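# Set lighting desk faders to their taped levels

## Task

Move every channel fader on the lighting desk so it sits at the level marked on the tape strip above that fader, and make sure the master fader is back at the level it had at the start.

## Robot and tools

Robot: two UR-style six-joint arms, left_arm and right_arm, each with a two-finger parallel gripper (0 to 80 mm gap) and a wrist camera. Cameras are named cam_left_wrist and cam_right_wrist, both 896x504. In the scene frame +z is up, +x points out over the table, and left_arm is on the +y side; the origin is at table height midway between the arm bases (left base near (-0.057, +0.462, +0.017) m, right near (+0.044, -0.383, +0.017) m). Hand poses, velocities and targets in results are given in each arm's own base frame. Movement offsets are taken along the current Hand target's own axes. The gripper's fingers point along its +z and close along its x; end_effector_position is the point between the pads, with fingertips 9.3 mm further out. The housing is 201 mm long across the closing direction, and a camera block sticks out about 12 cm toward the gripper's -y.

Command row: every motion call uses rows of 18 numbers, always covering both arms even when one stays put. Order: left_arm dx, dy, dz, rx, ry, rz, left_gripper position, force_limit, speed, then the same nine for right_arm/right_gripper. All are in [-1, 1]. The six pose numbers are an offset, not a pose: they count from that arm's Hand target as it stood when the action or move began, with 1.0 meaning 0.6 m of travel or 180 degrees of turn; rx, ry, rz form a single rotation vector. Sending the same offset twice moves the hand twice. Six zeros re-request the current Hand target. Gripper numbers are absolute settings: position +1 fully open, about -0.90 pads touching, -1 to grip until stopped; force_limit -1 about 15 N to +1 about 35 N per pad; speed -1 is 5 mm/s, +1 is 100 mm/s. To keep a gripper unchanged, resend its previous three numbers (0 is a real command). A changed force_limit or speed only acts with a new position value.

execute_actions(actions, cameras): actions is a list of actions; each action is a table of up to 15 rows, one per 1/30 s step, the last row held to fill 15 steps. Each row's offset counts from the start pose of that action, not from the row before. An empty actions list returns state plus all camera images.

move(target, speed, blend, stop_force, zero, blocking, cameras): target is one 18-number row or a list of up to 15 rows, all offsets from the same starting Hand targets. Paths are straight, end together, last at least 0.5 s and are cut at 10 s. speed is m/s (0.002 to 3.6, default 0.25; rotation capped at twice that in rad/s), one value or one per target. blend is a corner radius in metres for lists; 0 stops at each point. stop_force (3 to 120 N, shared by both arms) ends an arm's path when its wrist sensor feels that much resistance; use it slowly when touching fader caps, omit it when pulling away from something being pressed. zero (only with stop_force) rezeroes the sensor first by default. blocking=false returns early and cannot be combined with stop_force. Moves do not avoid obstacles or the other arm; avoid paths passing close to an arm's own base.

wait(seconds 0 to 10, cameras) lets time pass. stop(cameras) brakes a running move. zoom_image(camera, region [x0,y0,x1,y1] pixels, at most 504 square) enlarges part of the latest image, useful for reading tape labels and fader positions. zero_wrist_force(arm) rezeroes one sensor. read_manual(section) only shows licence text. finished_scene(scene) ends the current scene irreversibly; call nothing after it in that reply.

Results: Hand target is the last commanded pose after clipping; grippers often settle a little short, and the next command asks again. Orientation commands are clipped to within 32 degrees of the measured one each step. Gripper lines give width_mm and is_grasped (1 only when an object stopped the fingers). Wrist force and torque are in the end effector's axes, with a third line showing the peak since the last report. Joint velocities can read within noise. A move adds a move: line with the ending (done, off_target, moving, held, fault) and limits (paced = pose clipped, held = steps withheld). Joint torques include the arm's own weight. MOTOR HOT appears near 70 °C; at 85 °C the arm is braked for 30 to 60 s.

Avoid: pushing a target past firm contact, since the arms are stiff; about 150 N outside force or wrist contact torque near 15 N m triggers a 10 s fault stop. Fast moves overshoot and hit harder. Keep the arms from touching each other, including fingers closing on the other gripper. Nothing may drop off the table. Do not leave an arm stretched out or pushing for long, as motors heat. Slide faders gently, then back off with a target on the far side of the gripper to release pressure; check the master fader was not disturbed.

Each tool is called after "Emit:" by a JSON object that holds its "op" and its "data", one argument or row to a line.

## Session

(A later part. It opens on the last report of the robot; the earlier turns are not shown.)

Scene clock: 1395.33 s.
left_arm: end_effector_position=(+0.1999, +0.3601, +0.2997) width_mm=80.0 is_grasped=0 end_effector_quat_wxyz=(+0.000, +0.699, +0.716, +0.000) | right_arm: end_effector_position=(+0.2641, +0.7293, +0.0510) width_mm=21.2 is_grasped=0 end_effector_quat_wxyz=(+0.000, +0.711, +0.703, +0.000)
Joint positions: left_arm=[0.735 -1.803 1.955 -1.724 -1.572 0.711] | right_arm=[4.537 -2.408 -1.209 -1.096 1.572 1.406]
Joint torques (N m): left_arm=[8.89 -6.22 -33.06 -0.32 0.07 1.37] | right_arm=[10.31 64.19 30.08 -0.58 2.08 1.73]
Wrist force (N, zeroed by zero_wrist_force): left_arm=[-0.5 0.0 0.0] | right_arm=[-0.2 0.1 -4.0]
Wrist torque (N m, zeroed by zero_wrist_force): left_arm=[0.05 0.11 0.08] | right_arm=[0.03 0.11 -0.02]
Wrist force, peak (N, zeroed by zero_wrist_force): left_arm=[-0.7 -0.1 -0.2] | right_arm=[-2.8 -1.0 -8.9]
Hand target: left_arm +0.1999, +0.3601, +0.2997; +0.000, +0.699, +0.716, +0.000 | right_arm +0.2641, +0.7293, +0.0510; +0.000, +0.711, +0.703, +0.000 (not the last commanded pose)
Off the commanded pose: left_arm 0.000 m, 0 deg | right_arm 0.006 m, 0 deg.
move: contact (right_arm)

Emit:
{"op": "move", "data": {
  "target": [
    [0,0,0,0,0,0,1,-1,1,0,0,-0.04417,0,0,0,-0.4,-1,1],
    [0,0,0,0,0,0,1,-1,1,0.0065,0.0338,-0.04417,0,0,0.0054,1,-1,1]
  ],
  "speed": 0.15,
  "cameras": ["cam_right_wrist"]
}}

Emit:
{"op": "zoom_image", "data": {
  "camera": "cam_right_wrist",
  "region": [250, 110, 610, 313]
}}

Emit:
{"op": "zoom_image", "data": {
  "camera": "cam_right_wrist",
  "region": [320, 335, 600, 493]
}}

Scene clock: 1450.00 s.
left_arm: end_effector_position=(+0.1999, +0.3601, +0.2997) width_mm=80.0 is_grasped=0 end_effector_quat_wxyz=(+0.000, +0.699, +0.716, +0.000) | right_arm: end_effector_position=(+0.2844, +0.7330, +0.0775) width_mm=80.0 is_grasped=0 end_effector_quat_wxyz=(+0.000, +0.717, +0.697, +0.000)
Joint positions: left_arm=[0.735 -1.803 1.955 -1.724 -1.572 0.711] | right_arm=[4.512 -2.404 -1.141 -1.167 1.572 1.398]
Joint torques (N m): left_arm=[8.69 -5.12 -33.08 -0.08 -0.39 1.32] | right_arm=[-12.97 53.77 32.98 5.61 0.42 0.43]
Wrist force (N, zeroed by zero_wrist_force): left_arm=[-0.5 0.0 0.0] | right_arm=[0.0 0.0 0.0]
Wrist torque (N m, zeroed by zero_wrist_force): left_arm=[0.06 0.10 0.08] | right_arm=[0.01 0.00 -0.01]
Wrist force, peak (N, zeroed by zero_wrist_force): left_arm=[-0.7 -0.2 -0.3] | right_arm=[-0.3 -0.2 -4.5]
Hand target: left_arm +0.1999, +0.3601, +0.2997; +0.000, +0.699, +0.716, +0.000 | right_arm +0.2844, +0.7330, +0.0775; +0.000, +0.717, +0.697, +0.000
Off the commanded pose: left_arm 0.000 m, 0 deg | right_arm 0.000 m, 0 deg.
move: done
Images, in order (width x height): cam_right_wrist 896x504.

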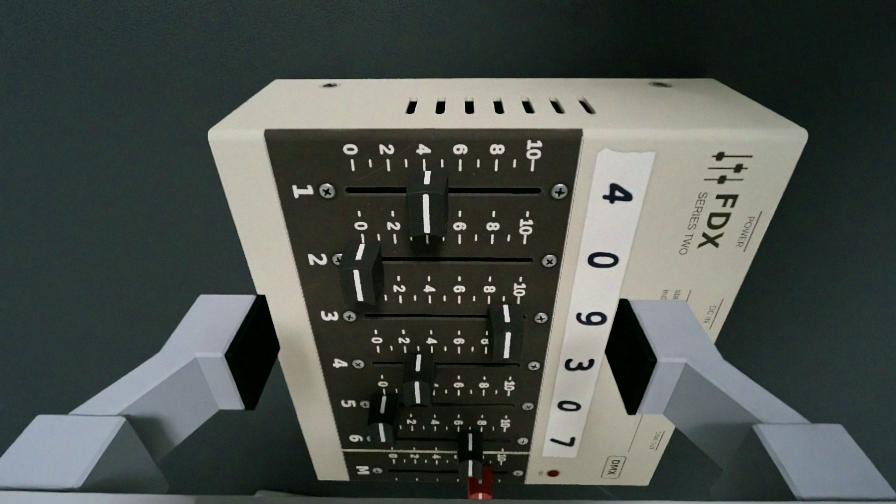

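Scaled by 1.400 from the camera's 896x504 image, which has a finer 1280x720 frame.

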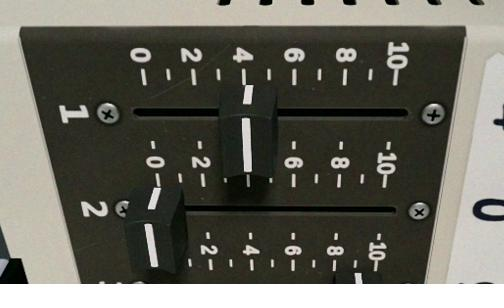

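Scaled by 1.800 from the camera's 896x504 image, which has a finer 1280x720 frame.

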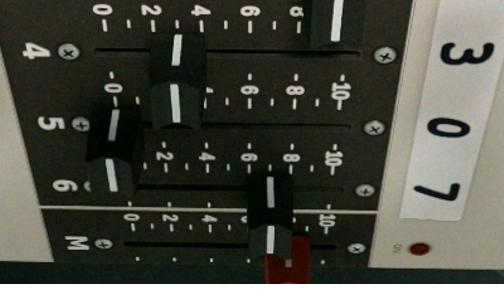

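Emit:
{"op": "move", "data": {
  "target": [0,0,0,0,0,0,1,-1,1,0.03333,0,0,0,0,0,1,-1,1],
  "speed": 0.15,
  "cameras": ["cam_right_wrist"]
}}

Emit:
{"op": "zoom_image", "data": {
  "camera": "cam_right_wrist",
  "region": [170, 110, 530, 313]
}}

Emit:
{"op": "zoom_image", "data": {
  "camera": "cam_right_wrist",
  "region": [290, 335, 570, 493]
}}

Scene clock: 1495.20 s.
left_arm: end_effector_position=(+0.1999, +0.3601, +0.2997) width_mm=80.0 is_grasped=0 end_effector_quat_wxyz=(+0.000, +0.699, +0.716, +0.000) | right_arm: end_effector_position=(+0.2849, +0.7529, +0.0775) width_mm=80.0 is_grasped=0 end_effector_quat_wxyz=(+0.000, +0.717, +0.697, +0.000) end_effector_velocity=(-0.001, +0.000, +0.000) end_effector_angular_velocity=(+0.004, +0.000, +0.001)
Joint positions: left_arm=[0.735 -1.803 1.955 -1.724 -1.572 0.711] | right_arm=[4.517 -2.451 -1.053 -1.209 1.572 1.402]
Joint velocities: left_arm=[within noise] | right_arm=[0.001 0.002 -0.004 0.006 0 0]
Joint torques (N m): left_arm=[7.95 -5.05 -33.88 -0.2 -0.57 1.42] | right_arm=[2.86 72.39 14.31 5.92 -1.27 0.02]
Wrist force (N, zeroed by zero_wrist_force): left_arm=[-0.4 -0.1 -0.2] | right_arm=[0.0 -0.2 0.0]
Wrist torque (N m, zeroed by zero_wrist_force): left_arm=[0.04 0.10 0.09] | right_arm=[-0.01 -0.01 -0.03]
Wrist force, peak (N, zeroed by zero_wrist_force): left_arm=[-0.7 0.1 -0.2] | right_arm=[-0.9 -0.2 -0.1]
Hand target: left_arm +0.1999, +0.3601, +0.2997; +0.000, +0.699, +0.716, +0.000 | right_arm +0.2850, +0.7529, +0.0775; +0.000, +0.717, +0.697, +0.000
Off the commanded pose: left_arm 0.000 m, 0 deg | right_arm 0.000 m, 0 deg.
move: done
Images, in order (width x height): cam_right_wrist 896x504.

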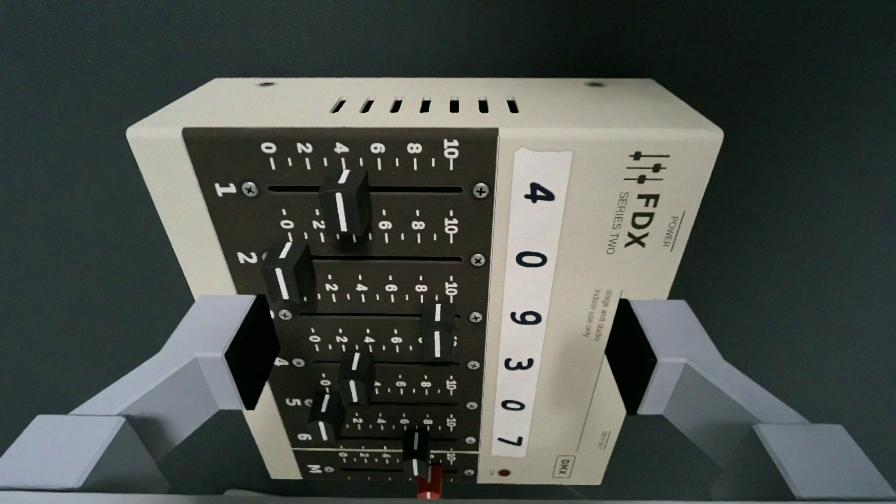

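Scaled by 1.400 from the camera's 896x504 image, which has a finer 1280x720 frame.

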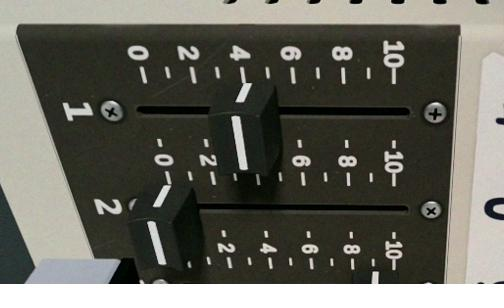

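Scaled by 1.800 from the camera's 896x504 image, which has a finer 1280x720 frame.

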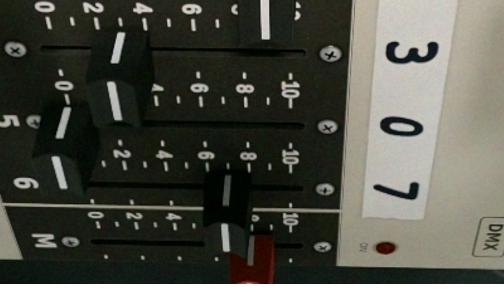

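Emit:
{"op": "move", "data": {
  "target": [
    [0,0,0,0,0,0,1,-1,1,0,0,-0.1667,0,0,0,1,-1,1],
    [0,0,0,0,0,0,1,-1,1,-0.4342,-0.4412,-0.4042,0,0,0,1,-1,1]
  ],
  "speed": 0.25,
  "blend": [0.05,0]
}}

Emit:
{"op": "move", "data": {
  "target": [
    [-0.40643,0.25719,0.0328,0,0,0,1,-1,1,0,0,0,0,0,0,1,-1,1],
    [-0.78475,0.25248,0.28283,0,0,0,1,-1,1,0,0,0,0,0,0,1,-1,1],
    [-0.78475,0.25248,0.37367,0,0,0,1,-1,1,0,0,0,0,0,0,1,-1,1]
  ],
  "speed": 0.25,
  "blend": [0.05,0.02,0],
  "cameras": ["cam_left_wrist"]
}}

Scene clock: 1523.50 s.
left_arm: end_effector_position=(+0.1999, +0.3601, +0.2997) width_mm=80.0 is_grasped=0 end_effector_quat_wxyz=(+0.000, +0.699, +0.716, +0.000) | right_arm: end_effector_position=(+0.0136, +0.4998, +0.3202) width_mm=80.0 is_grasped=0 end_effector_quat_wxyz=(+0.000, +0.717, +0.697, +0.000)
Joint positions: left_arm=[0.735 -1.803 1.955 -1.724 -1.572 0.711] | right_arm=[4.955 -1.555 -1.716 -1.441 1.572 1.84]
Joint torques (N m): left_arm=[7.65 -6.22 -33.27 -0.23 -0.98 1.44] | right_arm=[10.1 34.2 27.14 4.21 -1.71 1.4]
Wrist force (N, zeroed by zero_wrist_force): left_arm=[-0.4 -0.1 -0.2] | right_arm=[-0.2 -0.1 -0.4]
Wrist torque (N m, zeroed by zero_wrist_force): left_arm=[0.04 0.10 0.09] | right_arm=[-0.04 0.04 -0.01]
Wrist force, peak (N, zeroed by zero_wrist_force): left_arm=[-0.8 0.1 -0.1] | right_arm=[-2.1 -2.2 -1.6]
Hand target: left_arm +0.1999, +0.3601, +0.2997; +0.000, +0.699, +0.716, +0.000 | right_arm +0.0135, +0.4997, +0.3203; +0.000, +0.717, +0.697, +0.000
Off the commanded pose: left_arm 0.000 m, 0 deg | right_arm 0.000 m, 0 deg.
move: done

Scene clock: 1526.47 s.
left_arm: end_effector_position=(+0.3629, -0.1071, +0.0759) width_mm=80.0 is_grasped=0 end_effector_quat_wxyz=(+0.000, +0.699, +0.716, +0.000) end_effector_velocity=(+0.001, +0.000, -0.001) end_effector_angular_velocity=(-0.003, -0.002, +0.001) | right_arm: end_effector_position=(+0.0135, +0.4997, +0.3203) width_mm=80.0 is_grasped=0 end_effector_quat_wxyz=(+0.000, +0.717, +0.697, +0.000)
Joint positions: left_arm=[-0.647 -1.581 2.432 -2.423 -1.571 -0.671] | right_arm=[4.955 -1.555 -1.716 -1.442 1.572 1.841]
Joint velocities: left_arm=[0.001 0.003 0.001 -0.007 -0.001 0] | right_arm=[within noise]
Joint torques (N m): left_arm=[5.29 -8.12 -8.07 -4.52 -1.72 -1.83] | right_arm=[10.19 34.92 15.55 -0.15 -1.95 1.5]
Wrist force (N, zeroed by zero_wrist_force): left_arm=[-0.4 0.1 0.3] | right_arm=[-0.2 -0.2 -0.8]
Wrist torque (N m, zeroed by zero_wrist_force): left_arm=[0.00 0.02 0.11] | right_arm=[-0.05 0.05 -0.02]
Wrist force, peak (N, zeroed by zero_wrist_force): left_arm=[0.1 -0.3 3.1] | right_arm=[0.2 -0.4 -0.8]
Hand target: left_arm +0.3628, -0.1071, +0.0758; +0.000, +0.699, +0.716, +0.000 | right_arm +0.0135, +0.4997, +0.3203; +0.000, +0.717, +0.697, +0.000
Off the commanded pose: left_arm 0.000 m, 0 deg | right_arm 0.000 m, 0 deg.
move: done
Images, in order (width x height): cam_left_wrist 896x504.

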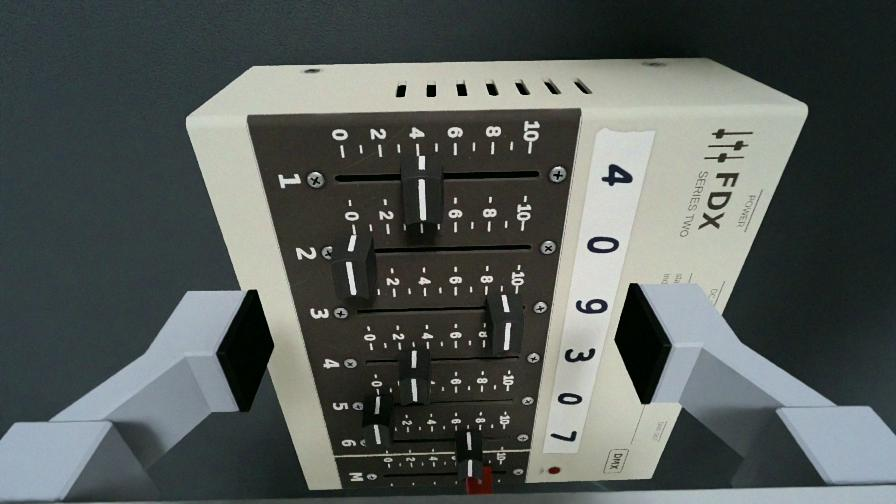

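Emit:
{"op": "execute_actions", "data": {
  "actions": []
}}

Scene clock: 1640.23 s.
left_arm: end_effector_position=(+0.3628, -0.1071, +0.0758) width_mm=80.0 is_grasped=0 end_effector_quat_wxyz=(+0.000, +0.699, +0.716, +0.000) | right_arm: end_effector_position=(+0.0135, +0.4997, +0.3203) width_mm=80.0 is_grasped=0 end_effector_quat_wxyz=(+0.000, +0.717, +0.697, +0.000)
Joint positions: left_arm=[-0.647 -1.581 2.432 -2.423 -1.571 -0.671] | right_arm=[4.955 -1.555 -1.716 -1.442 1.572 1.841]
Joint velocities: within noise
Joint torques (N m): left_arm=[-10.13 -7.99 -7.57 -4.5 -1.64 -1.62] | right_arm=[10.86 35.21 16 -0.1 -1.79 1.25]
Wrist force (N, zeroed by zero_wrist_force): left_arm=[-0.3 0.1 0.2] | right_arm=[-0.2 -0.4 -0.6]
Wrist torque (N m, zeroed by zero_wrist_force): left_arm=[-0.01 0.00 0.11] | right_arm=[-0.07 0.04 -0.02]
Wrist force, peak (N, zeroed by zero_wrist_force): left_arm=[-0.7 0.0 0.2] | right_arm=[-0.3 -0.4 -1.1]
Hand target: left_arm +0.3628, -0.1071, +0.0758; +0.000, +0.699, +0.716, +0.000 | right_arm +0.0135, +0.4997, +0.3203; +0.000, +0.717, +0.697, +0.000
Tool commands: left_gripper/position=+1.0 left_gripper/force_limit=-1.0 left_gripper/speed=+1.0 right_gripper/position=+1.0 right_gripper/force_limit=-1.0 right_gripper/speed=+1.0
Off the commanded pose: left_arm 0.000 m, 0 deg | right_arm 0.000 m, 0 deg.

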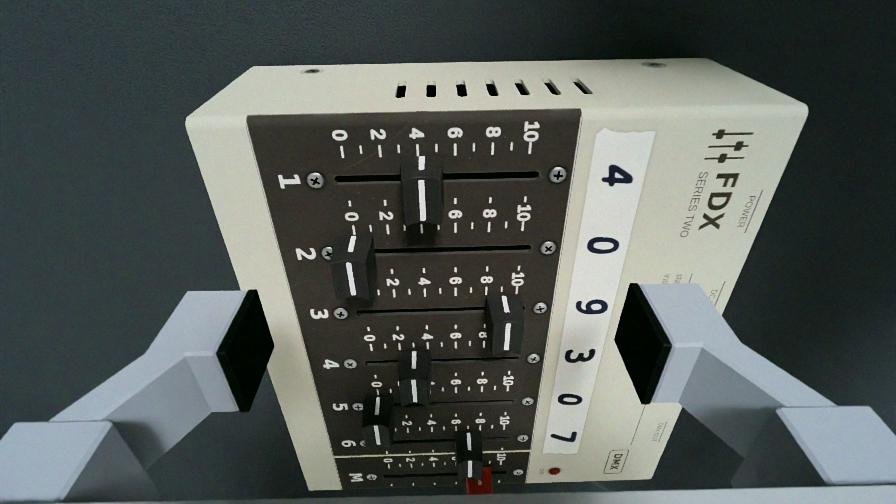

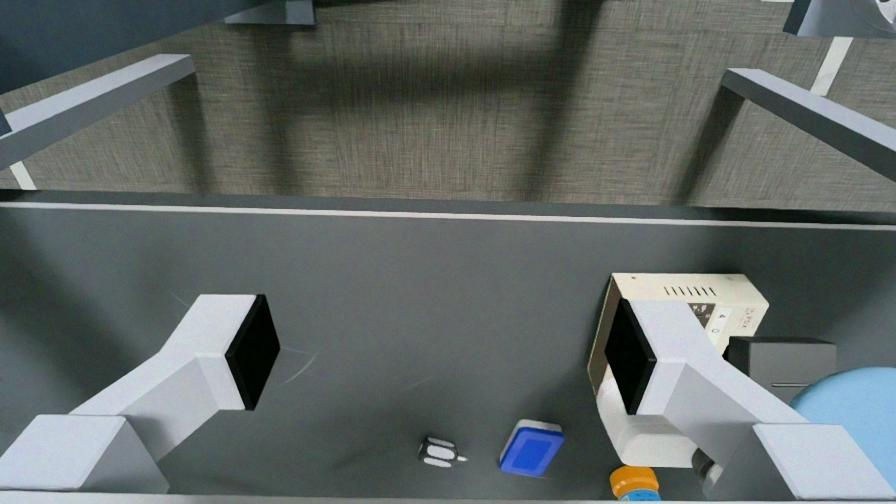

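Emit:
{"op": "zoom_image", "data": {
  "camera": "cam_left_wrist",
  "region": [240, 110, 600, 270]
}}

Emit:
{"op": "zoom_image", "data": {
  "camera": "cam_left_wrist",
  "region": [310, 330, 590, 500]
}}

Scaled by 1.400 from the camera's 896x504 image, which has a finer 1280x720 frame.

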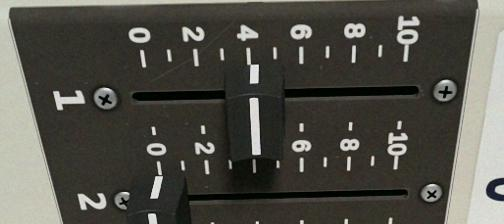

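Scaled by 1.800 from the camera's 896x504 image, which has a finer 1280x720 frame.

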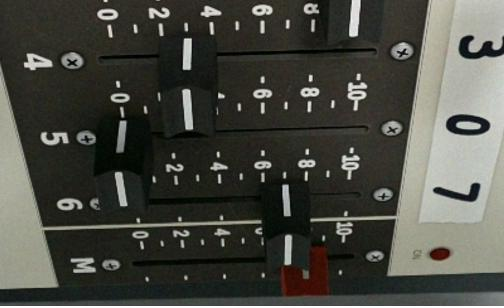

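Emit:
{"op": "move", "data": {
  "target": [-0.0014,-0.0017,0,0,0,-0.0053,1,-1,1,0,0,0,0,0,0,1,-1,1],
  "cameras": ["cam_left_wrist"]
}}

Emit:
{"op": "zoom_image", "data": {
  "camera": "cam_left_wrist",
  "region": [240, 110, 600, 270]
}}

Emit:
{"op": "zoom_image", "data": {
  "camera": "cam_left_wrist",
  "region": [310, 330, 590, 500]
}}

Scene clock: 1671.57 s.
left_arm: end_effector_position=(+0.3618, -0.1080, +0.0758) width_mm=80.0 is_grasped=0 end_effector_quat_wxyz=(+0.000, +0.692, +0.721, +0.000) | right_arm: end_effector_position=(+0.0135, +0.4997, +0.3203) width_mm=80.0 is_grasped=0 end_effector_quat_wxyz=(+0.000, +0.717, +0.697, +0.000)
Joint positions: left_arm=[-0.651 -1.583 2.434 -2.423 -1.571 -0.692] | right_arm=[4.955 -1.555 -1.716 -1.442 1.572 1.841]
Joint torques (N m): left_arm=[-6.46 -23.17 -9.11 -3.58 -0.98 1.36] | right_arm=[10.49 34.62 15.87 -0.16 -1.91 0.76]
Wrist force (N, zeroed by zero_wrist_force): left_arm=[-0.4 0.1 0.2] | right_arm=[0.1 -0.3 -0.6]
Wrist torque (N m, zeroed by zero_wrist_force): left_arm=[0.00 0.02 0.10] | right_arm=[-0.07 0.01 -0.02]
Wrist force, peak (N, zeroed by zero_wrist_force): left_arm=[-0.8 0.2 0.3] | right_arm=[0.0 -0.7 -0.8]
Hand target: left_arm +0.3618, -0.1080, +0.0758; +0.000, +0.693, +0.721, +0.000 | right_arm +0.0135, +0.4997, +0.3203; +0.000, +0.717, +0.697, +0.000
Off the commanded pose: left_arm 0.000 m, 0 deg | right_arm 0.000 m, 0 deg.
move: done
Images, in order (width x height): cam_left_wrist 896x504.

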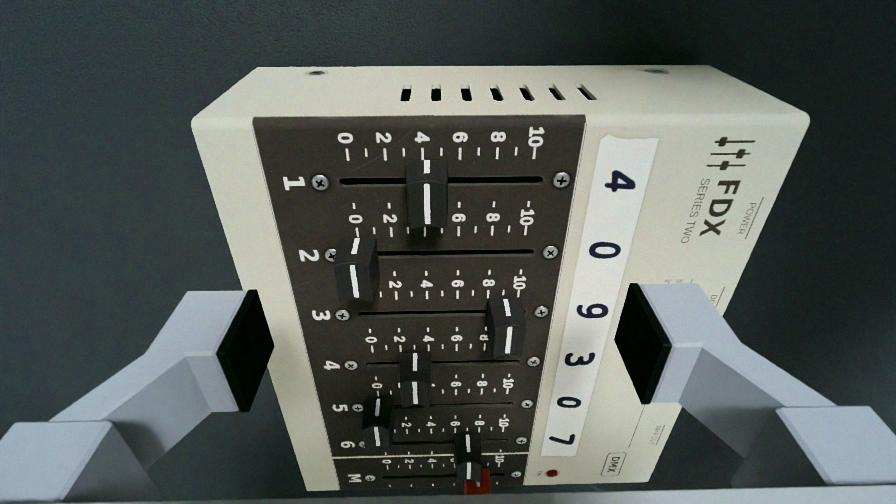

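Scaled by 1.400 from the camera's 896x504 image, which has a finer 1280x720 frame.

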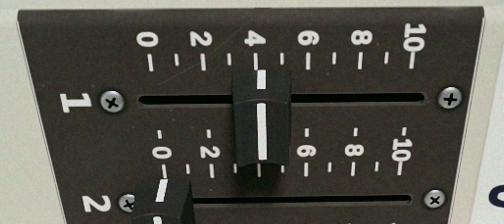

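Scaled by 1.800 from the camera's 896x504 image, which has a finer 1280x720 frame.

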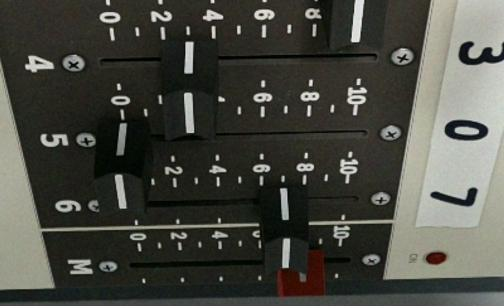

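Emit:
{"op": "move", "data": {
  "target": [
    [0.0152,0.1472,0,0,0,0,0.2875,-1,1,0,0,0,0,0,0,1,-1,1],
    [0.0152,0.1472,0.0367,0,0,0,-1,-1,0,0,0,0,0,0,0,1,-1,1],
    [0.0152,0.1472,0.0367,0,0,0,0.2875,-1,1,0,0,0,0,0,0,1,-1,1],
    [0.0152,0.1472,0,0,0,0,0.2875,-1,1,0,0,0,0,0,0,1,-1,1],
    [-0.038,0.1104,0,0,0,0,0.2875,-1,1,0,0,0,0,0,0,1,-1,1],
    [-0.038,0.1104,0.0367,0,0,0,-1,-1,0,0,0,0,0,0,0,1,-1,1],
    [-0.038,0.1104,0.0367,0,0,0,0.2875,-1,1,0,0,0,0,0,0,1,-1,1],
    [-0.038,0.1104,0,0,0,0,0.2875,-1,1,0,0,0,0,0,0,1,-1,1],
    [-0.0152,0.0736,0,0,0,0,0.2875,-1,1,0,0,0,0,0,0,1,-1,1],
    [-0.0152,0.0736,0.0367,0,0,0,-1,-1,0,0,0,0,0,0,0,1,-1,1],
    [-0.0152,0.0736,0.0367,0,0,0,0.2875,-1,1,0,0,0,0,0,0,1,-1,1],
    [-0.0152,0.0736,0,0,0,0,0.2875,-1,1,0,0,0,0,0,0,1,-1,1]
  ],
  "speed": [0.3,0.15,0.15,0.2,0.3,0.15,0.15,0.2,0.3,0.15,0.15,0.2],
  "blend": [0.01,0,0,0.01,0.01,0,0,0.01,0.01,0,0,0],
  "cameras": ["cam_left_wrist"]
}}

Scene clock: 1701.63 s.
left_arm: end_effector_position=(+0.4064, -0.1154, +0.0759) width_mm=50.1 is_grasped=0 end_effector_quat_wxyz=(+0.001, +0.693, +0.721, +0.000) | right_arm: end_effector_position=(+0.0135, +0.4997, +0.3203) width_mm=80.0 is_grasped=0 end_effector_quat_wxyz=(+0.000, +0.717, +0.697, +0.000)
Joint positions: left_arm=[-0.598 -1.476 2.32 -2.415 -1.571 -0.638] | right_arm=[4.955 -1.555 -1.716 -1.442 1.572 1.841]
Joint torques (N m): left_arm=[5.91 -13.08 -7.74 -4.54 1.98 -0.25] | right_arm=[9.23 34.64 15.64 -0.13 -1.65 0.13]
Wrist force (N, zeroed by zero_wrist_force): left_arm=[-0.2 0.2 0.2] | right_arm=[-0.2 -0.3 -0.6]
Wrist torque (N m, zeroed by zero_wrist_force): left_arm=[0.02 0.01 0.10] | right_arm=[-0.06 0.03 -0.02]
Wrist force, peak (N, zeroed by zero_wrist_force): left_arm=[-4.5 -3.0 -1.5] | right_arm=[-0.3 -0.6 -0.8]
Hand target: left_arm +0.4063, -0.1153, +0.0758; +0.000, +0.693, +0.721, +0.000 | right_arm +0.0135, +0.4997, +0.3203; +0.000, +0.717, +0.697, +0.000
Off the commanded pose: left_arm 0.000 m, 0 deg | right_arm 0.000 m, 0 deg.
move: done
Images, in order (width x height): cam_left_wrist 896x504.

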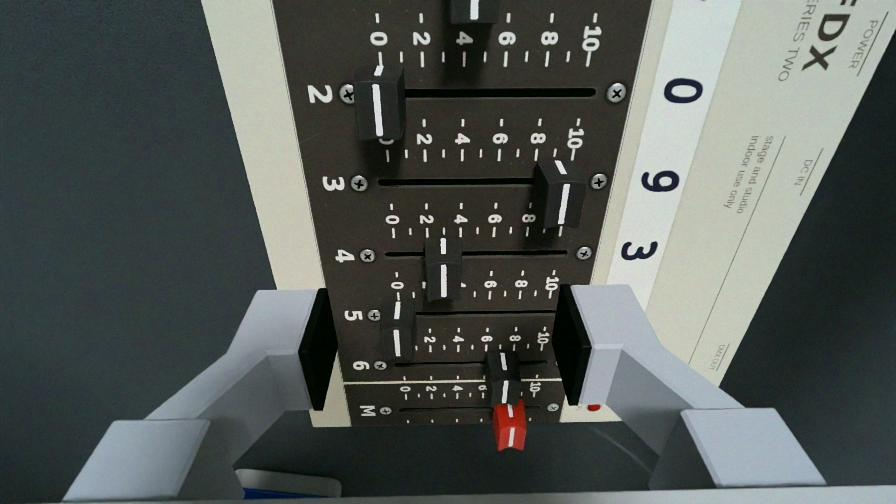

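Emit:
{"op": "wait", "data": {
  "seconds": 0
}}

Emit:
{"op": "move", "data": {
  "target": [
    [0.0456,-0.0368,0,0,0,0,0.2875,-1,1,0,0,0,0,0,0,1,-1,1],
    [0.0456,-0.0368,0.0367,0,0,0,-1,-1,0.3,0,0,0,0,0,0,1,-1,1],
    [0.0456,-0.0368,0.0367,0,0,0,0.2875,-1,1,0,0,0,0,0,0,1,-1,1],
    [0.0456,-0.0368,0,0,0,0,0.2875,-1,1,0,0,0,0,0,0,1,-1,1],
    [-0.0228,-0.0736,0,0,0,0,0.2875,-1,1,0,0,0,0,0,0,1,-1,1],
    [-0.0228,-0.0736,0.0367,0,0,0,-1,-1,0.3,0,0,0,0,0,0,1,-1,1],
    [-0.0228,-0.0736,0.0367,0,0,0,0.2875,-1,1,0,0,0,0,0,0,1,-1,1],
    [-0.0228,-0.0736,0,0,0,0,0.2875,-1,1,0,0,0,0,0,0,1,-1,1],
    [0.0076,-0.1104,0,0,0,0,0.2875,-1,1,0,0,0,0,0,0,1,-1,1],
    [0.0076,-0.1104,0.0367,0,0,0,-1,-1,0.3,0,0,0,0,0,0,1,-1,1],
    [0.0076,-0.1104,0.0367,0,0,0,1,-1,1,0,0,0,0,0,0,1,-1,1],
    [0.0076,-0.1104,0,0,0,0,1,-1,1,0,0,0,0,0,0,1,-1,1],
    [0.0152,-0.0736,0,0,0,0,1,-1,1,0,0,0,0,0,0,1,-1,1]
  ],
  "speed": [0.3,0.15,0.15,0.2,0.3,0.15,0.15,0.2,0.3,0.15,0.15,0.2,0.3],
  "blend": [0.01,0,0,0.01,0.01,0,0,0.01,0.01,0,0,0.01,0],
  "cameras": ["cam_left_wrist"]
}}

Emit:
{"op": "zoom_image", "data": {
  "camera": "cam_left_wrist",
  "region": [240, 110, 600, 270]
}}

Emit:
{"op": "zoom_image", "data": {
  "camera": "cam_left_wrist",
  "region": [310, 330, 590, 500]
}}

Scene clock: 1718.47 s.
left_arm: end_effector_position=(+0.4063, -0.1153, +0.0758) width_mm=50.1 is_grasped=0 end_effector_quat_wxyz=(+0.000, +0.693, +0.721, +0.000) | right_arm: end_effector_position=(+0.0135, +0.4997, +0.3203) width_mm=80.0 is_grasped=0 end_effector_quat_wxyz=(+0.000, +0.717, +0.697, +0.000)
Joint positions: left_arm=[-0.598 -1.476 2.32 -2.415 -1.571 -0.638] | right_arm=[4.955 -1.555 -1.716 -1.442 1.572 1.841]
Joint torques (N m): left_arm=[-10.42 -12.73 -7.61 -0.47 1.73 -1.7] | right_arm=[10.77 34.57 15.51 -0.11 -1.85 -0.11]
Wrist force (N, zeroed by zero_wrist_force): left_arm=[-0.1 -0.2 0.4] | right_arm=[0.0 -0.3 -0.5]
Wrist torque (N m, zeroed by zero_wrist_force): left_arm=[-0.03 0.00 0.11] | right_arm=[-0.06 0.00 -0.02]
Wrist force, peak (N, zeroed by zero_wrist_force): left_arm=[-0.4 -0.2 0.4] | right_arm=[-0.2 -0.6 -0.6]
Hand target: left_arm +0.4063, -0.1153, +0.0758; +0.000, +0.693, +0.721, +0.000 | right_arm +0.0135, +0.4997, +0.3203; +0.000, +0.717, +0.697, +0.000
Tool commands: left_gripper/position=+0.2875 left_gripper/force_limit=-1.0 left_gripper/speed=+1.0 right_gripper/position=+1.0 right_gripper/force_limit=-1.0 right_gripper/speed=+1.0
Off the commanded pose: left_arm 0.000 m, 0 deg | right_arm 0.000 m, 0 deg.

Scene clock: 1726.90 s.
left_arm: end_effector_position=(+0.3618, -0.1080, +0.0758) width_mm=80.0 is_grasped=0 end_effector_quat_wxyz=(+0.000, +0.693, +0.721, +0.000) | right_arm: end_effector_position=(+0.0135, +0.4997, +0.3203) width_mm=80.0 is_grasped=0 end_effector_quat_wxyz=(+0.000, +0.717, +0.697, +0.000)
Joint positions: left_arm=[-0.651 -1.583 2.434 -2.423 -1.571 -0.692] | right_arm=[4.955 -1.555 -1.716 -1.442 1.572 1.841]
Joint torques (N m): left_arm=[6.2 -8.02 -17.91 -0.12 -1.73 1.4] | right_arm=[9.32 35.27 15.55 0.06 -1.96 -0.72]
Wrist force (N, zeroed by zero_wrist_force): left_arm=[-0.2 0.1 0.2] | right_arm=[-0.2 -0.3 -0.8]
Wrist torque (N m, zeroed by zero_wrist_force): left_arm=[0.00 0.00 0.00] | right_arm=[-0.06 0.02 -0.01]
Wrist force, peak (N, zeroed by zero_wrist_force): left_arm=[-4.7 -3.4 -1.0] | right_arm=[0.0 -0.3 -1.0]
Hand target: left_arm +0.3618, -0.1080, +0.0758; +0.000, +0.693, +0.721, +0.000 | right_arm +0.0135, +0.4997, +0.3203; +0.000, +0.717, +0.697, +0.000
Off the commanded pose: left_arm 0.000 m, 0 deg | right_arm 0.000 m, 0 deg.
move: done
Images, in order (width x height): cam_left_wrist 896x504.

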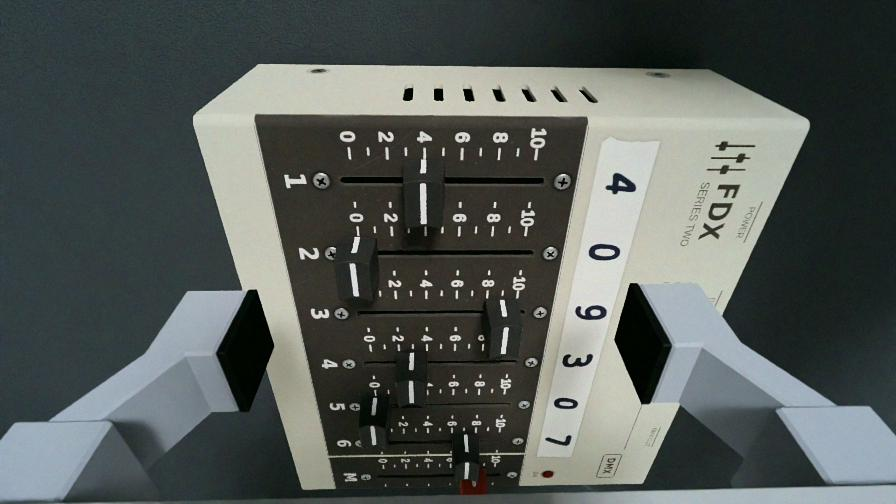

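Scaled by 1.400 from the camera's 896x504 image, which has a finer 1280x720 frame.

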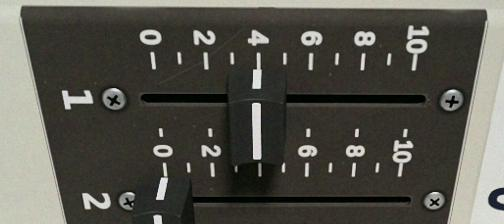

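Scaled by 1.800 from the camera's 896x504 image, which has a finer 1280x720 frame.

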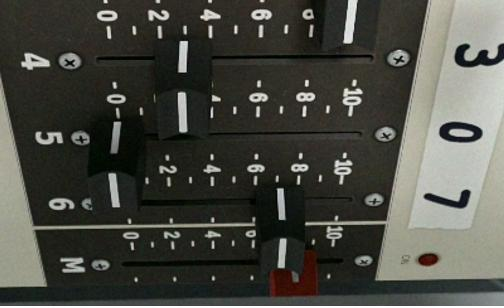

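Emit:
{"op": "move", "data": {
  "target": [0,0.0005,0,0,0,0.0044,0.2875,-1,1,0,0,0,0,0,0,1,-1,1],
  "cameras": ["cam_left_wrist"]
}}

Emit:
{"op": "zoom_image", "data": {
  "camera": "cam_left_wrist",
  "region": [240, 110, 600, 270]
}}

Emit:
{"op": "zoom_image", "data": {
  "camera": "cam_left_wrist",
  "region": [310, 330, 590, 500]
}}

Emit:
{"op": "move", "data": {
  "target": [
    [0.0152,0.1472,0,0,0,0,0.2875,-1,1,0,0,0,0,0,0,1,-1,1],
    [0.0152,0.1472,0.0367,0,0,0,0.2875,-1,1,0,0,0,0,0,0,1,-1,1]
  ],
  "cameras": ["cam_left_wrist"]
}}

Scene clock: 1827.30 s.
left_arm: end_effector_position=(+0.3621, -0.1080, +0.0758) width_mm=50.1 is_grasped=0 end_effector_quat_wxyz=(+0.000, +0.698, +0.716, +0.000) | right_arm: end_effector_position=(+0.0135, +0.4997, +0.3203) width_mm=80.0 is_grasped=0 end_effector_quat_wxyz=(+0.000, +0.717, +0.697, +0.000)
Joint positions: left_arm=[-0.65 -1.582 2.433 -2.423 -1.571 -0.677] | right_arm=[4.955 -1.555 -1.716 -1.442 1.572 1.841]
Joint torques (N m): left_arm=[9.09 -9.1 -26.39 -0.61 -1.14 -1.5] | right_arm=[10.03 34.48 16.48 0.05 -1.77 -0.9]
Wrist force (N, zeroed by zero_wrist_force): left_arm=[-0.1 0.0 0.3] | right_arm=[-0.1 -0.3 -0.4]
Wrist torque (N m, zeroed by zero_wrist_force): left_arm=[-0.02 -0.01 0.00] | right_arm=[-0.06 0.02 -0.02]
Wrist force, peak (N, zeroed by zero_wrist_force): left_arm=[-0.6 -0.1 0.3] | right_arm=[0.0 -0.3 -1.0]
Hand target: left_arm +0.3621, -0.1080, +0.0758; +0.000, +0.698, +0.717, +0.000 | right_arm +0.0135, +0.4997, +0.3203; +0.000, +0.717, +0.697, +0.000
Off the commanded pose: left_arm 0.000 m, 0 deg | right_arm 0.000 m, 0 deg.
move: done
Images, in order (width x height): cam_left_wrist 896x504.

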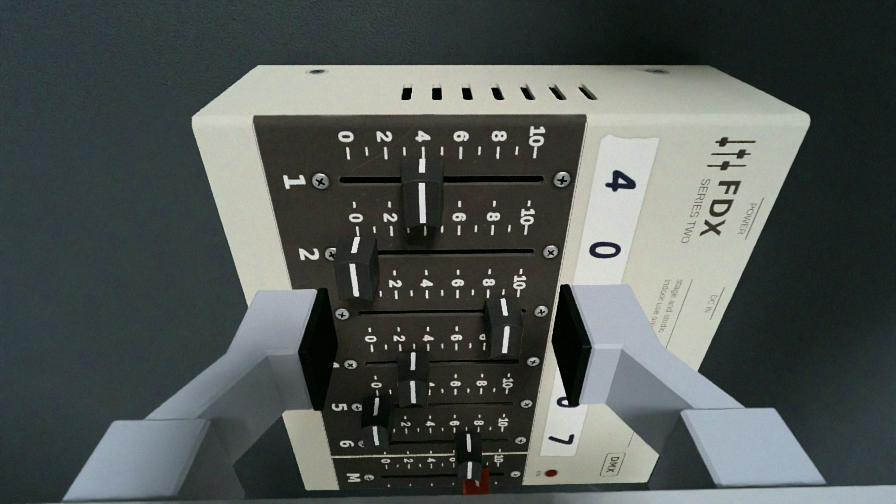

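Scaled by 1.400 from the camera's 896x504 image, which has a finer 1280x720 frame.

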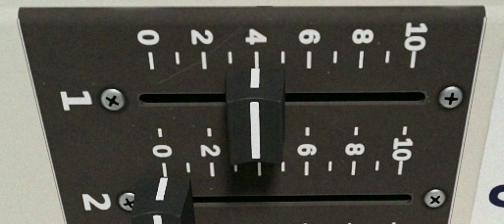

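Scaled by 1.800 from the camera's 896x504 image, which has a finer 1280x720 frame.

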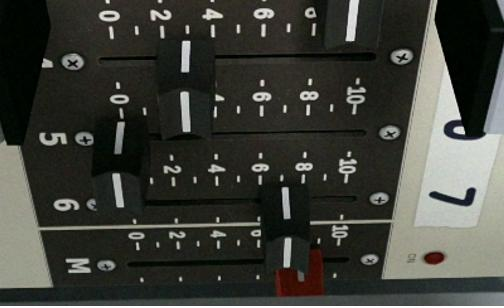

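Scene clock: 1828.63 s.
left_arm: end_effector_position=(+0.4501, -0.0965, +0.0539) width_mm=50.1 is_grasped=0 end_effector_quat_wxyz=(+0.000, +0.698, +0.717, +0.000) | right_arm: end_effector_position=(+0.0135, +0.4997, +0.3203) width_mm=80.0 is_grasped=0 end_effector_quat_wxyz=(+0.000, +0.717, +0.697, +0.000)
Joint positions: left_arm=[-0.505 -1.344 2.239 -2.467 -1.571 -0.532] | right_arm=[4.955 -1.555 -1.716 -1.442 1.572 1.841]
Joint torques (N m): left_arm=[9.15 -17.51 -17.37 -4.44 1.58 1.19] | right_arm=[8.47 35.53 16.64 0.01 -1.79 -1.01]
Wrist force (N, zeroed by zero_wrist_force): left_arm=[-0.2 -0.2 0.1] | right_arm=[-0.1 -0.5 -0.5]
Wrist torque (N m, zeroed by zero_wrist_force): left_arm=[-0.01 0.02 0.00] | right_arm=[-0.08 0.02 -0.01]
Wrist force, peak (N, zeroed by zero_wrist_force): left_arm=[-0.4 -3.0 0.1] | right_arm=[0.2 -0.2 -0.9]
Hand target: left_arm +0.4502, -0.0965, +0.0538; +0.000, +0.698, +0.717, +0.000 | right_arm +0.0135, +0.4997, +0.3203; +0.000, +0.717, +0.697, +0.000
Off the commanded pose: left_arm 0.000 m, 0 deg | right_arm 0.000 m, 0 deg.
move: done
Images, in order (width x height): cam_left_wrist 896x504.

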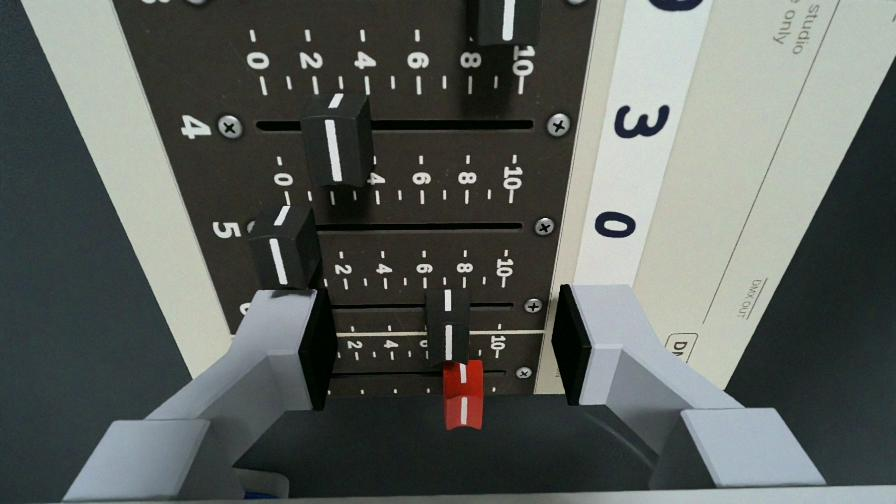

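Emit:
{"op": "zoom_image", "data": {
  "camera": "cam_left_wrist",
  "region": [300, 90, 600, 440]
}}

Emit:
{"op": "move", "data": {
  "target": [0,0,0,0,0,0,-1,-1,0.3,0,0,0,0,0,0,1,-1,1],
  "cameras": ["cam_left_wrist"]
}}

Emit:
{"op": "zoom_image", "data": {
  "camera": "cam_left_wrist",
  "region": [300, 90, 600, 440]
}}

Emit:
{"op": "move", "data": {
  "target": [0,0,0,0,0,0,0.2875,-1,1,0,0,0,0,0,0,1,-1,1],
  "cameras": ["cam_left_wrist"]
}}

Emit:
{"op": "zoom_image", "data": {
  "camera": "cam_left_wrist",
  "region": [300, 90, 600, 440]
}}

Scaled by 1.440 from the camera's 896x504 image, which has a finer 1280x720 frame.

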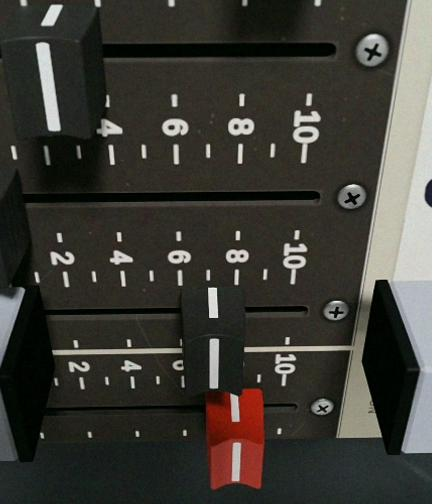

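Scene clock: 1838.53 s.
left_arm: end_effector_position=(+0.4502, -0.0965, +0.0538) width_mm=9.2 is_grasped=1 end_effector_quat_wxyz=(+0.000, +0.698, +0.717, +0.000) | right_arm: end_effector_position=(+0.0135, +0.4997, +0.3203) width_mm=80.0 is_grasped=0 end_effector_quat_wxyz=(+0.000, +0.717, +0.697, +0.000)
Joint positions: left_arm=[-0.505 -1.344 2.239 -2.467 -1.571 -0.532] | right_arm=[4.955 -1.555 -1.716 -1.442 1.572 1.841]
Joint torques (N m): left_arm=[9.15 -18.79 -8.45 -4.52 1.98 -1.71] | right_arm=[10.51 34.7 15.98 0.01 -1.89 -1.01]
Wrist force (N, zeroed by zero_wrist_force): left_arm=[1.1 -0.7 0.2] | right_arm=[-0.4 -0.4 -0.5]
Wrist torque (N m, zeroed by zero_wrist_force): left_arm=[0.01 0.02 0.01] | right_arm=[-0.08 0.05 -0.02]
Wrist force, peak (N, zeroed by zero_wrist_force): left_arm=[1.3 -1.0 0.2] | right_arm=[-0.5 -0.6 -0.6]
Hand target: left_arm +0.4502, -0.0965, +0.0538; +0.000, +0.698, +0.717, +0.000 | right_arm +0.0135, +0.4997, +0.3203; +0.000, +0.717, +0.697, +0.000
Off the commanded pose: left_arm 0.000 m, 0 deg | right_arm 0.000 m, 0 deg.
move: done
Images, in order (width x height): cam_left_wrist 896x504.

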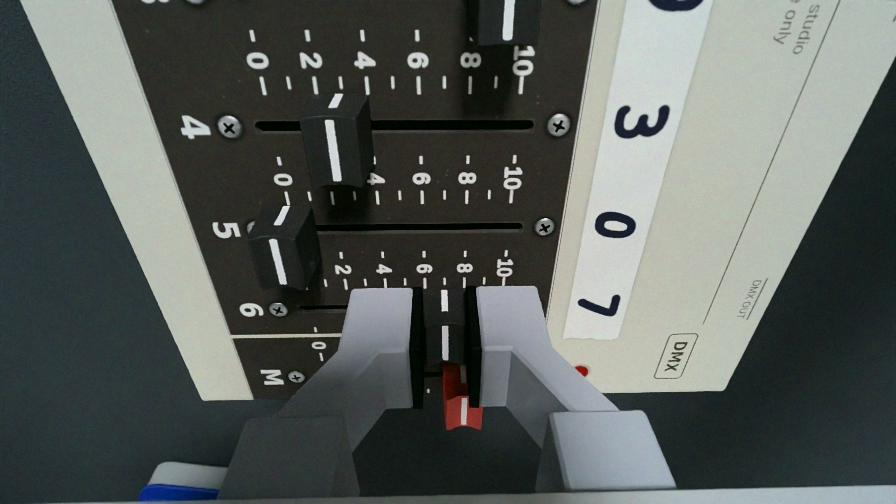

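Scaled by 1.440 from the camera's 896x504 image, which has a finer 1280x720 frame.

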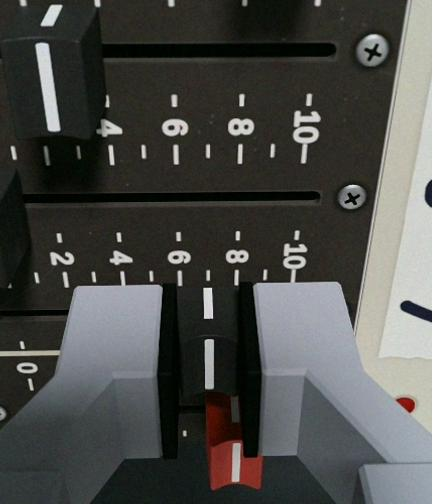

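Scene clock: 1839.20 s.
left_arm: end_effector_position=(+0.4502, -0.0965, +0.0538) width_mm=50.1 is_grasped=0 end_effector_quat_wxyz=(+0.000, +0.698, +0.717, +0.000) | right_arm: end_effector_position=(+0.0135, +0.4997, +0.3203) width_mm=80.0 is_grasped=0 end_effector_quat_wxyz=(+0.000, +0.717, +0.697, +0.000)
Joint positions: left_arm=[-0.505 -1.344 2.239 -2.467 -1.571 -0.532] | right_arm=[4.955 -1.555 -1.716 -1.442 1.572 1.841]
Joint torques (N m): left_arm=[9.62 -19.07 -7.96 -4.53 1.94 -1.75] | right_arm=[9.71 35.34 15.97 0.07 -1.94 -0.93]
Wrist force (N, zeroed by zero_wrist_force): left_arm=[0.0 0.1 0.0] | right_arm=[-0.2 -0.2 -0.5]
Wrist torque (N m, zeroed by zero_wrist_force): left_arm=[0.02 0.00 0.01] | right_arm=[-0.04 0.03 -0.01]
Wrist force, peak (N, zeroed by zero_wrist_force): left_arm=[1.1 -0.7 0.1] | right_arm=[-0.2 -0.2 -0.9]
Hand target: left_arm +0.4502, -0.0965, +0.0538; +0.000, +0.698, +0.717, +0.000 | right_arm +0.0135, +0.4997, +0.3203; +0.000, +0.717, +0.697, +0.000
Off the commanded pose: left_arm 0.000 m, 0 deg | right_arm 0.000 m, 0 deg.
move: done
Images, in order (width x height): cam_left_wrist 896x504.

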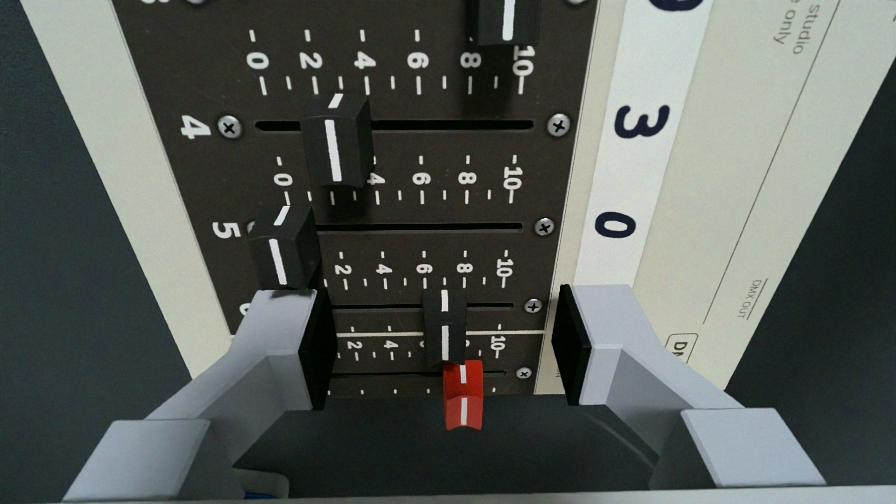

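Scaled by 1.440 from the camera's 896x504 image, which has a finer 1280x720 frame.

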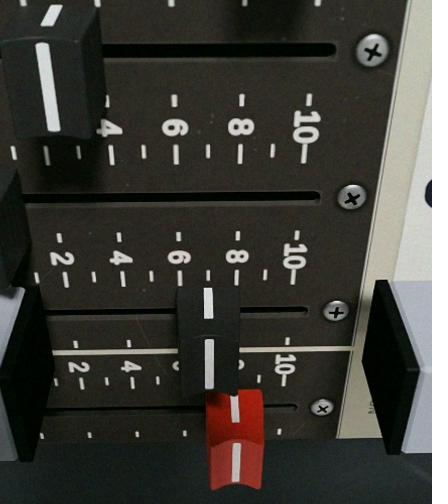

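Emit:
{"op": "move", "data": {
  "target": [
    [0,0,-0.0367,0,0,0,0.2875,-1,1,0,0,0,0,0,0,1,-1,1],
    [-0.0152,-0.1472,-0.0367,0,0,0,0.2875,-1,1,0,0,0,0,0,0,1,-1,1]
  ],
  "speed": [0.2,0.3],
  "blend": [0.01,0],
  "cameras": ["cam_left_wrist"]
}}

Emit:
{"op": "zoom_image", "data": {
  "camera": "cam_left_wrist",
  "region": [300, 150, 600, 340]
}}

Emit:
{"op": "zoom_image", "data": {
  "camera": "cam_left_wrist",
  "region": [310, 330, 590, 500]
}}

Scene clock: 1877.40 s.
left_arm: end_effector_position=(+0.3622, -0.1079, +0.0758) width_mm=50.1 is_grasped=0 end_effector_quat_wxyz=(+0.000, +0.698, +0.717, +0.000) | right_arm: end_effector_position=(+0.0135, +0.4997, +0.3203) width_mm=80.0 is_grasped=0 end_effector_quat_wxyz=(+0.000, +0.717, +0.697, +0.000)
Joint positions: left_arm=[-0.65 -1.582 2.433 -2.423 -1.571 -0.677] | right_arm=[4.955 -1.555 -1.716 -1.442 1.572 1.841]
Joint torques (N m): left_arm=[-11.37 -24 -7.53 -4.42 -0.41 -1.75] | right_arm=[9.22 34.26 15.35 0.13 -1.96 -1.22]
Wrist force (N, zeroed by zero_wrist_force): left_arm=[-0.7 0.0 0.3] | right_arm=[-0.1 -0.2 -0.6]
Wrist torque (N m, zeroed by zero_wrist_force): left_arm=[-0.01 0.06 0.12] | right_arm=[-0.06 0.02 -0.02]
Wrist force, peak (N, zeroed by zero_wrist_force): left_arm=[0.1 3.0 -2.5] | right_arm=[-0.2 -0.2 -0.9]
Hand target: left_arm +0.3621, -0.1080, +0.0758; +0.000, +0.698, +0.717, +0.000 | right_arm +0.0135, +0.4997, +0.3203; +0.000, +0.717, +0.697, +0.000
Off the commanded pose: left_arm 0.000 m, 0 deg | right_arm 0.000 m, 0 deg.
move: done
Images, in order (width x height): cam_left_wrist 896x504.

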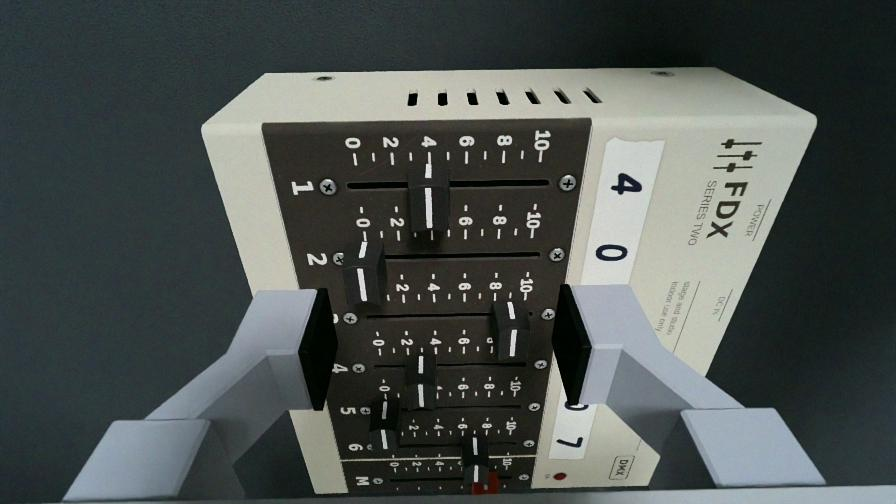

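Scaled by 1.680 from the camera's 896x504 image, which has a finer 1280x720 frame.

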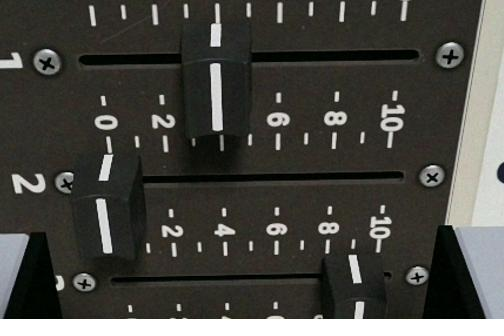

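Scaled by 1.800 from the camera's 896x504 image, which has a finer 1280x720 frame.

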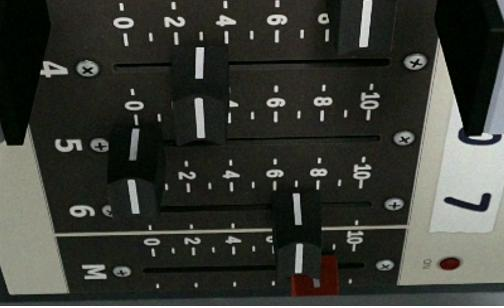

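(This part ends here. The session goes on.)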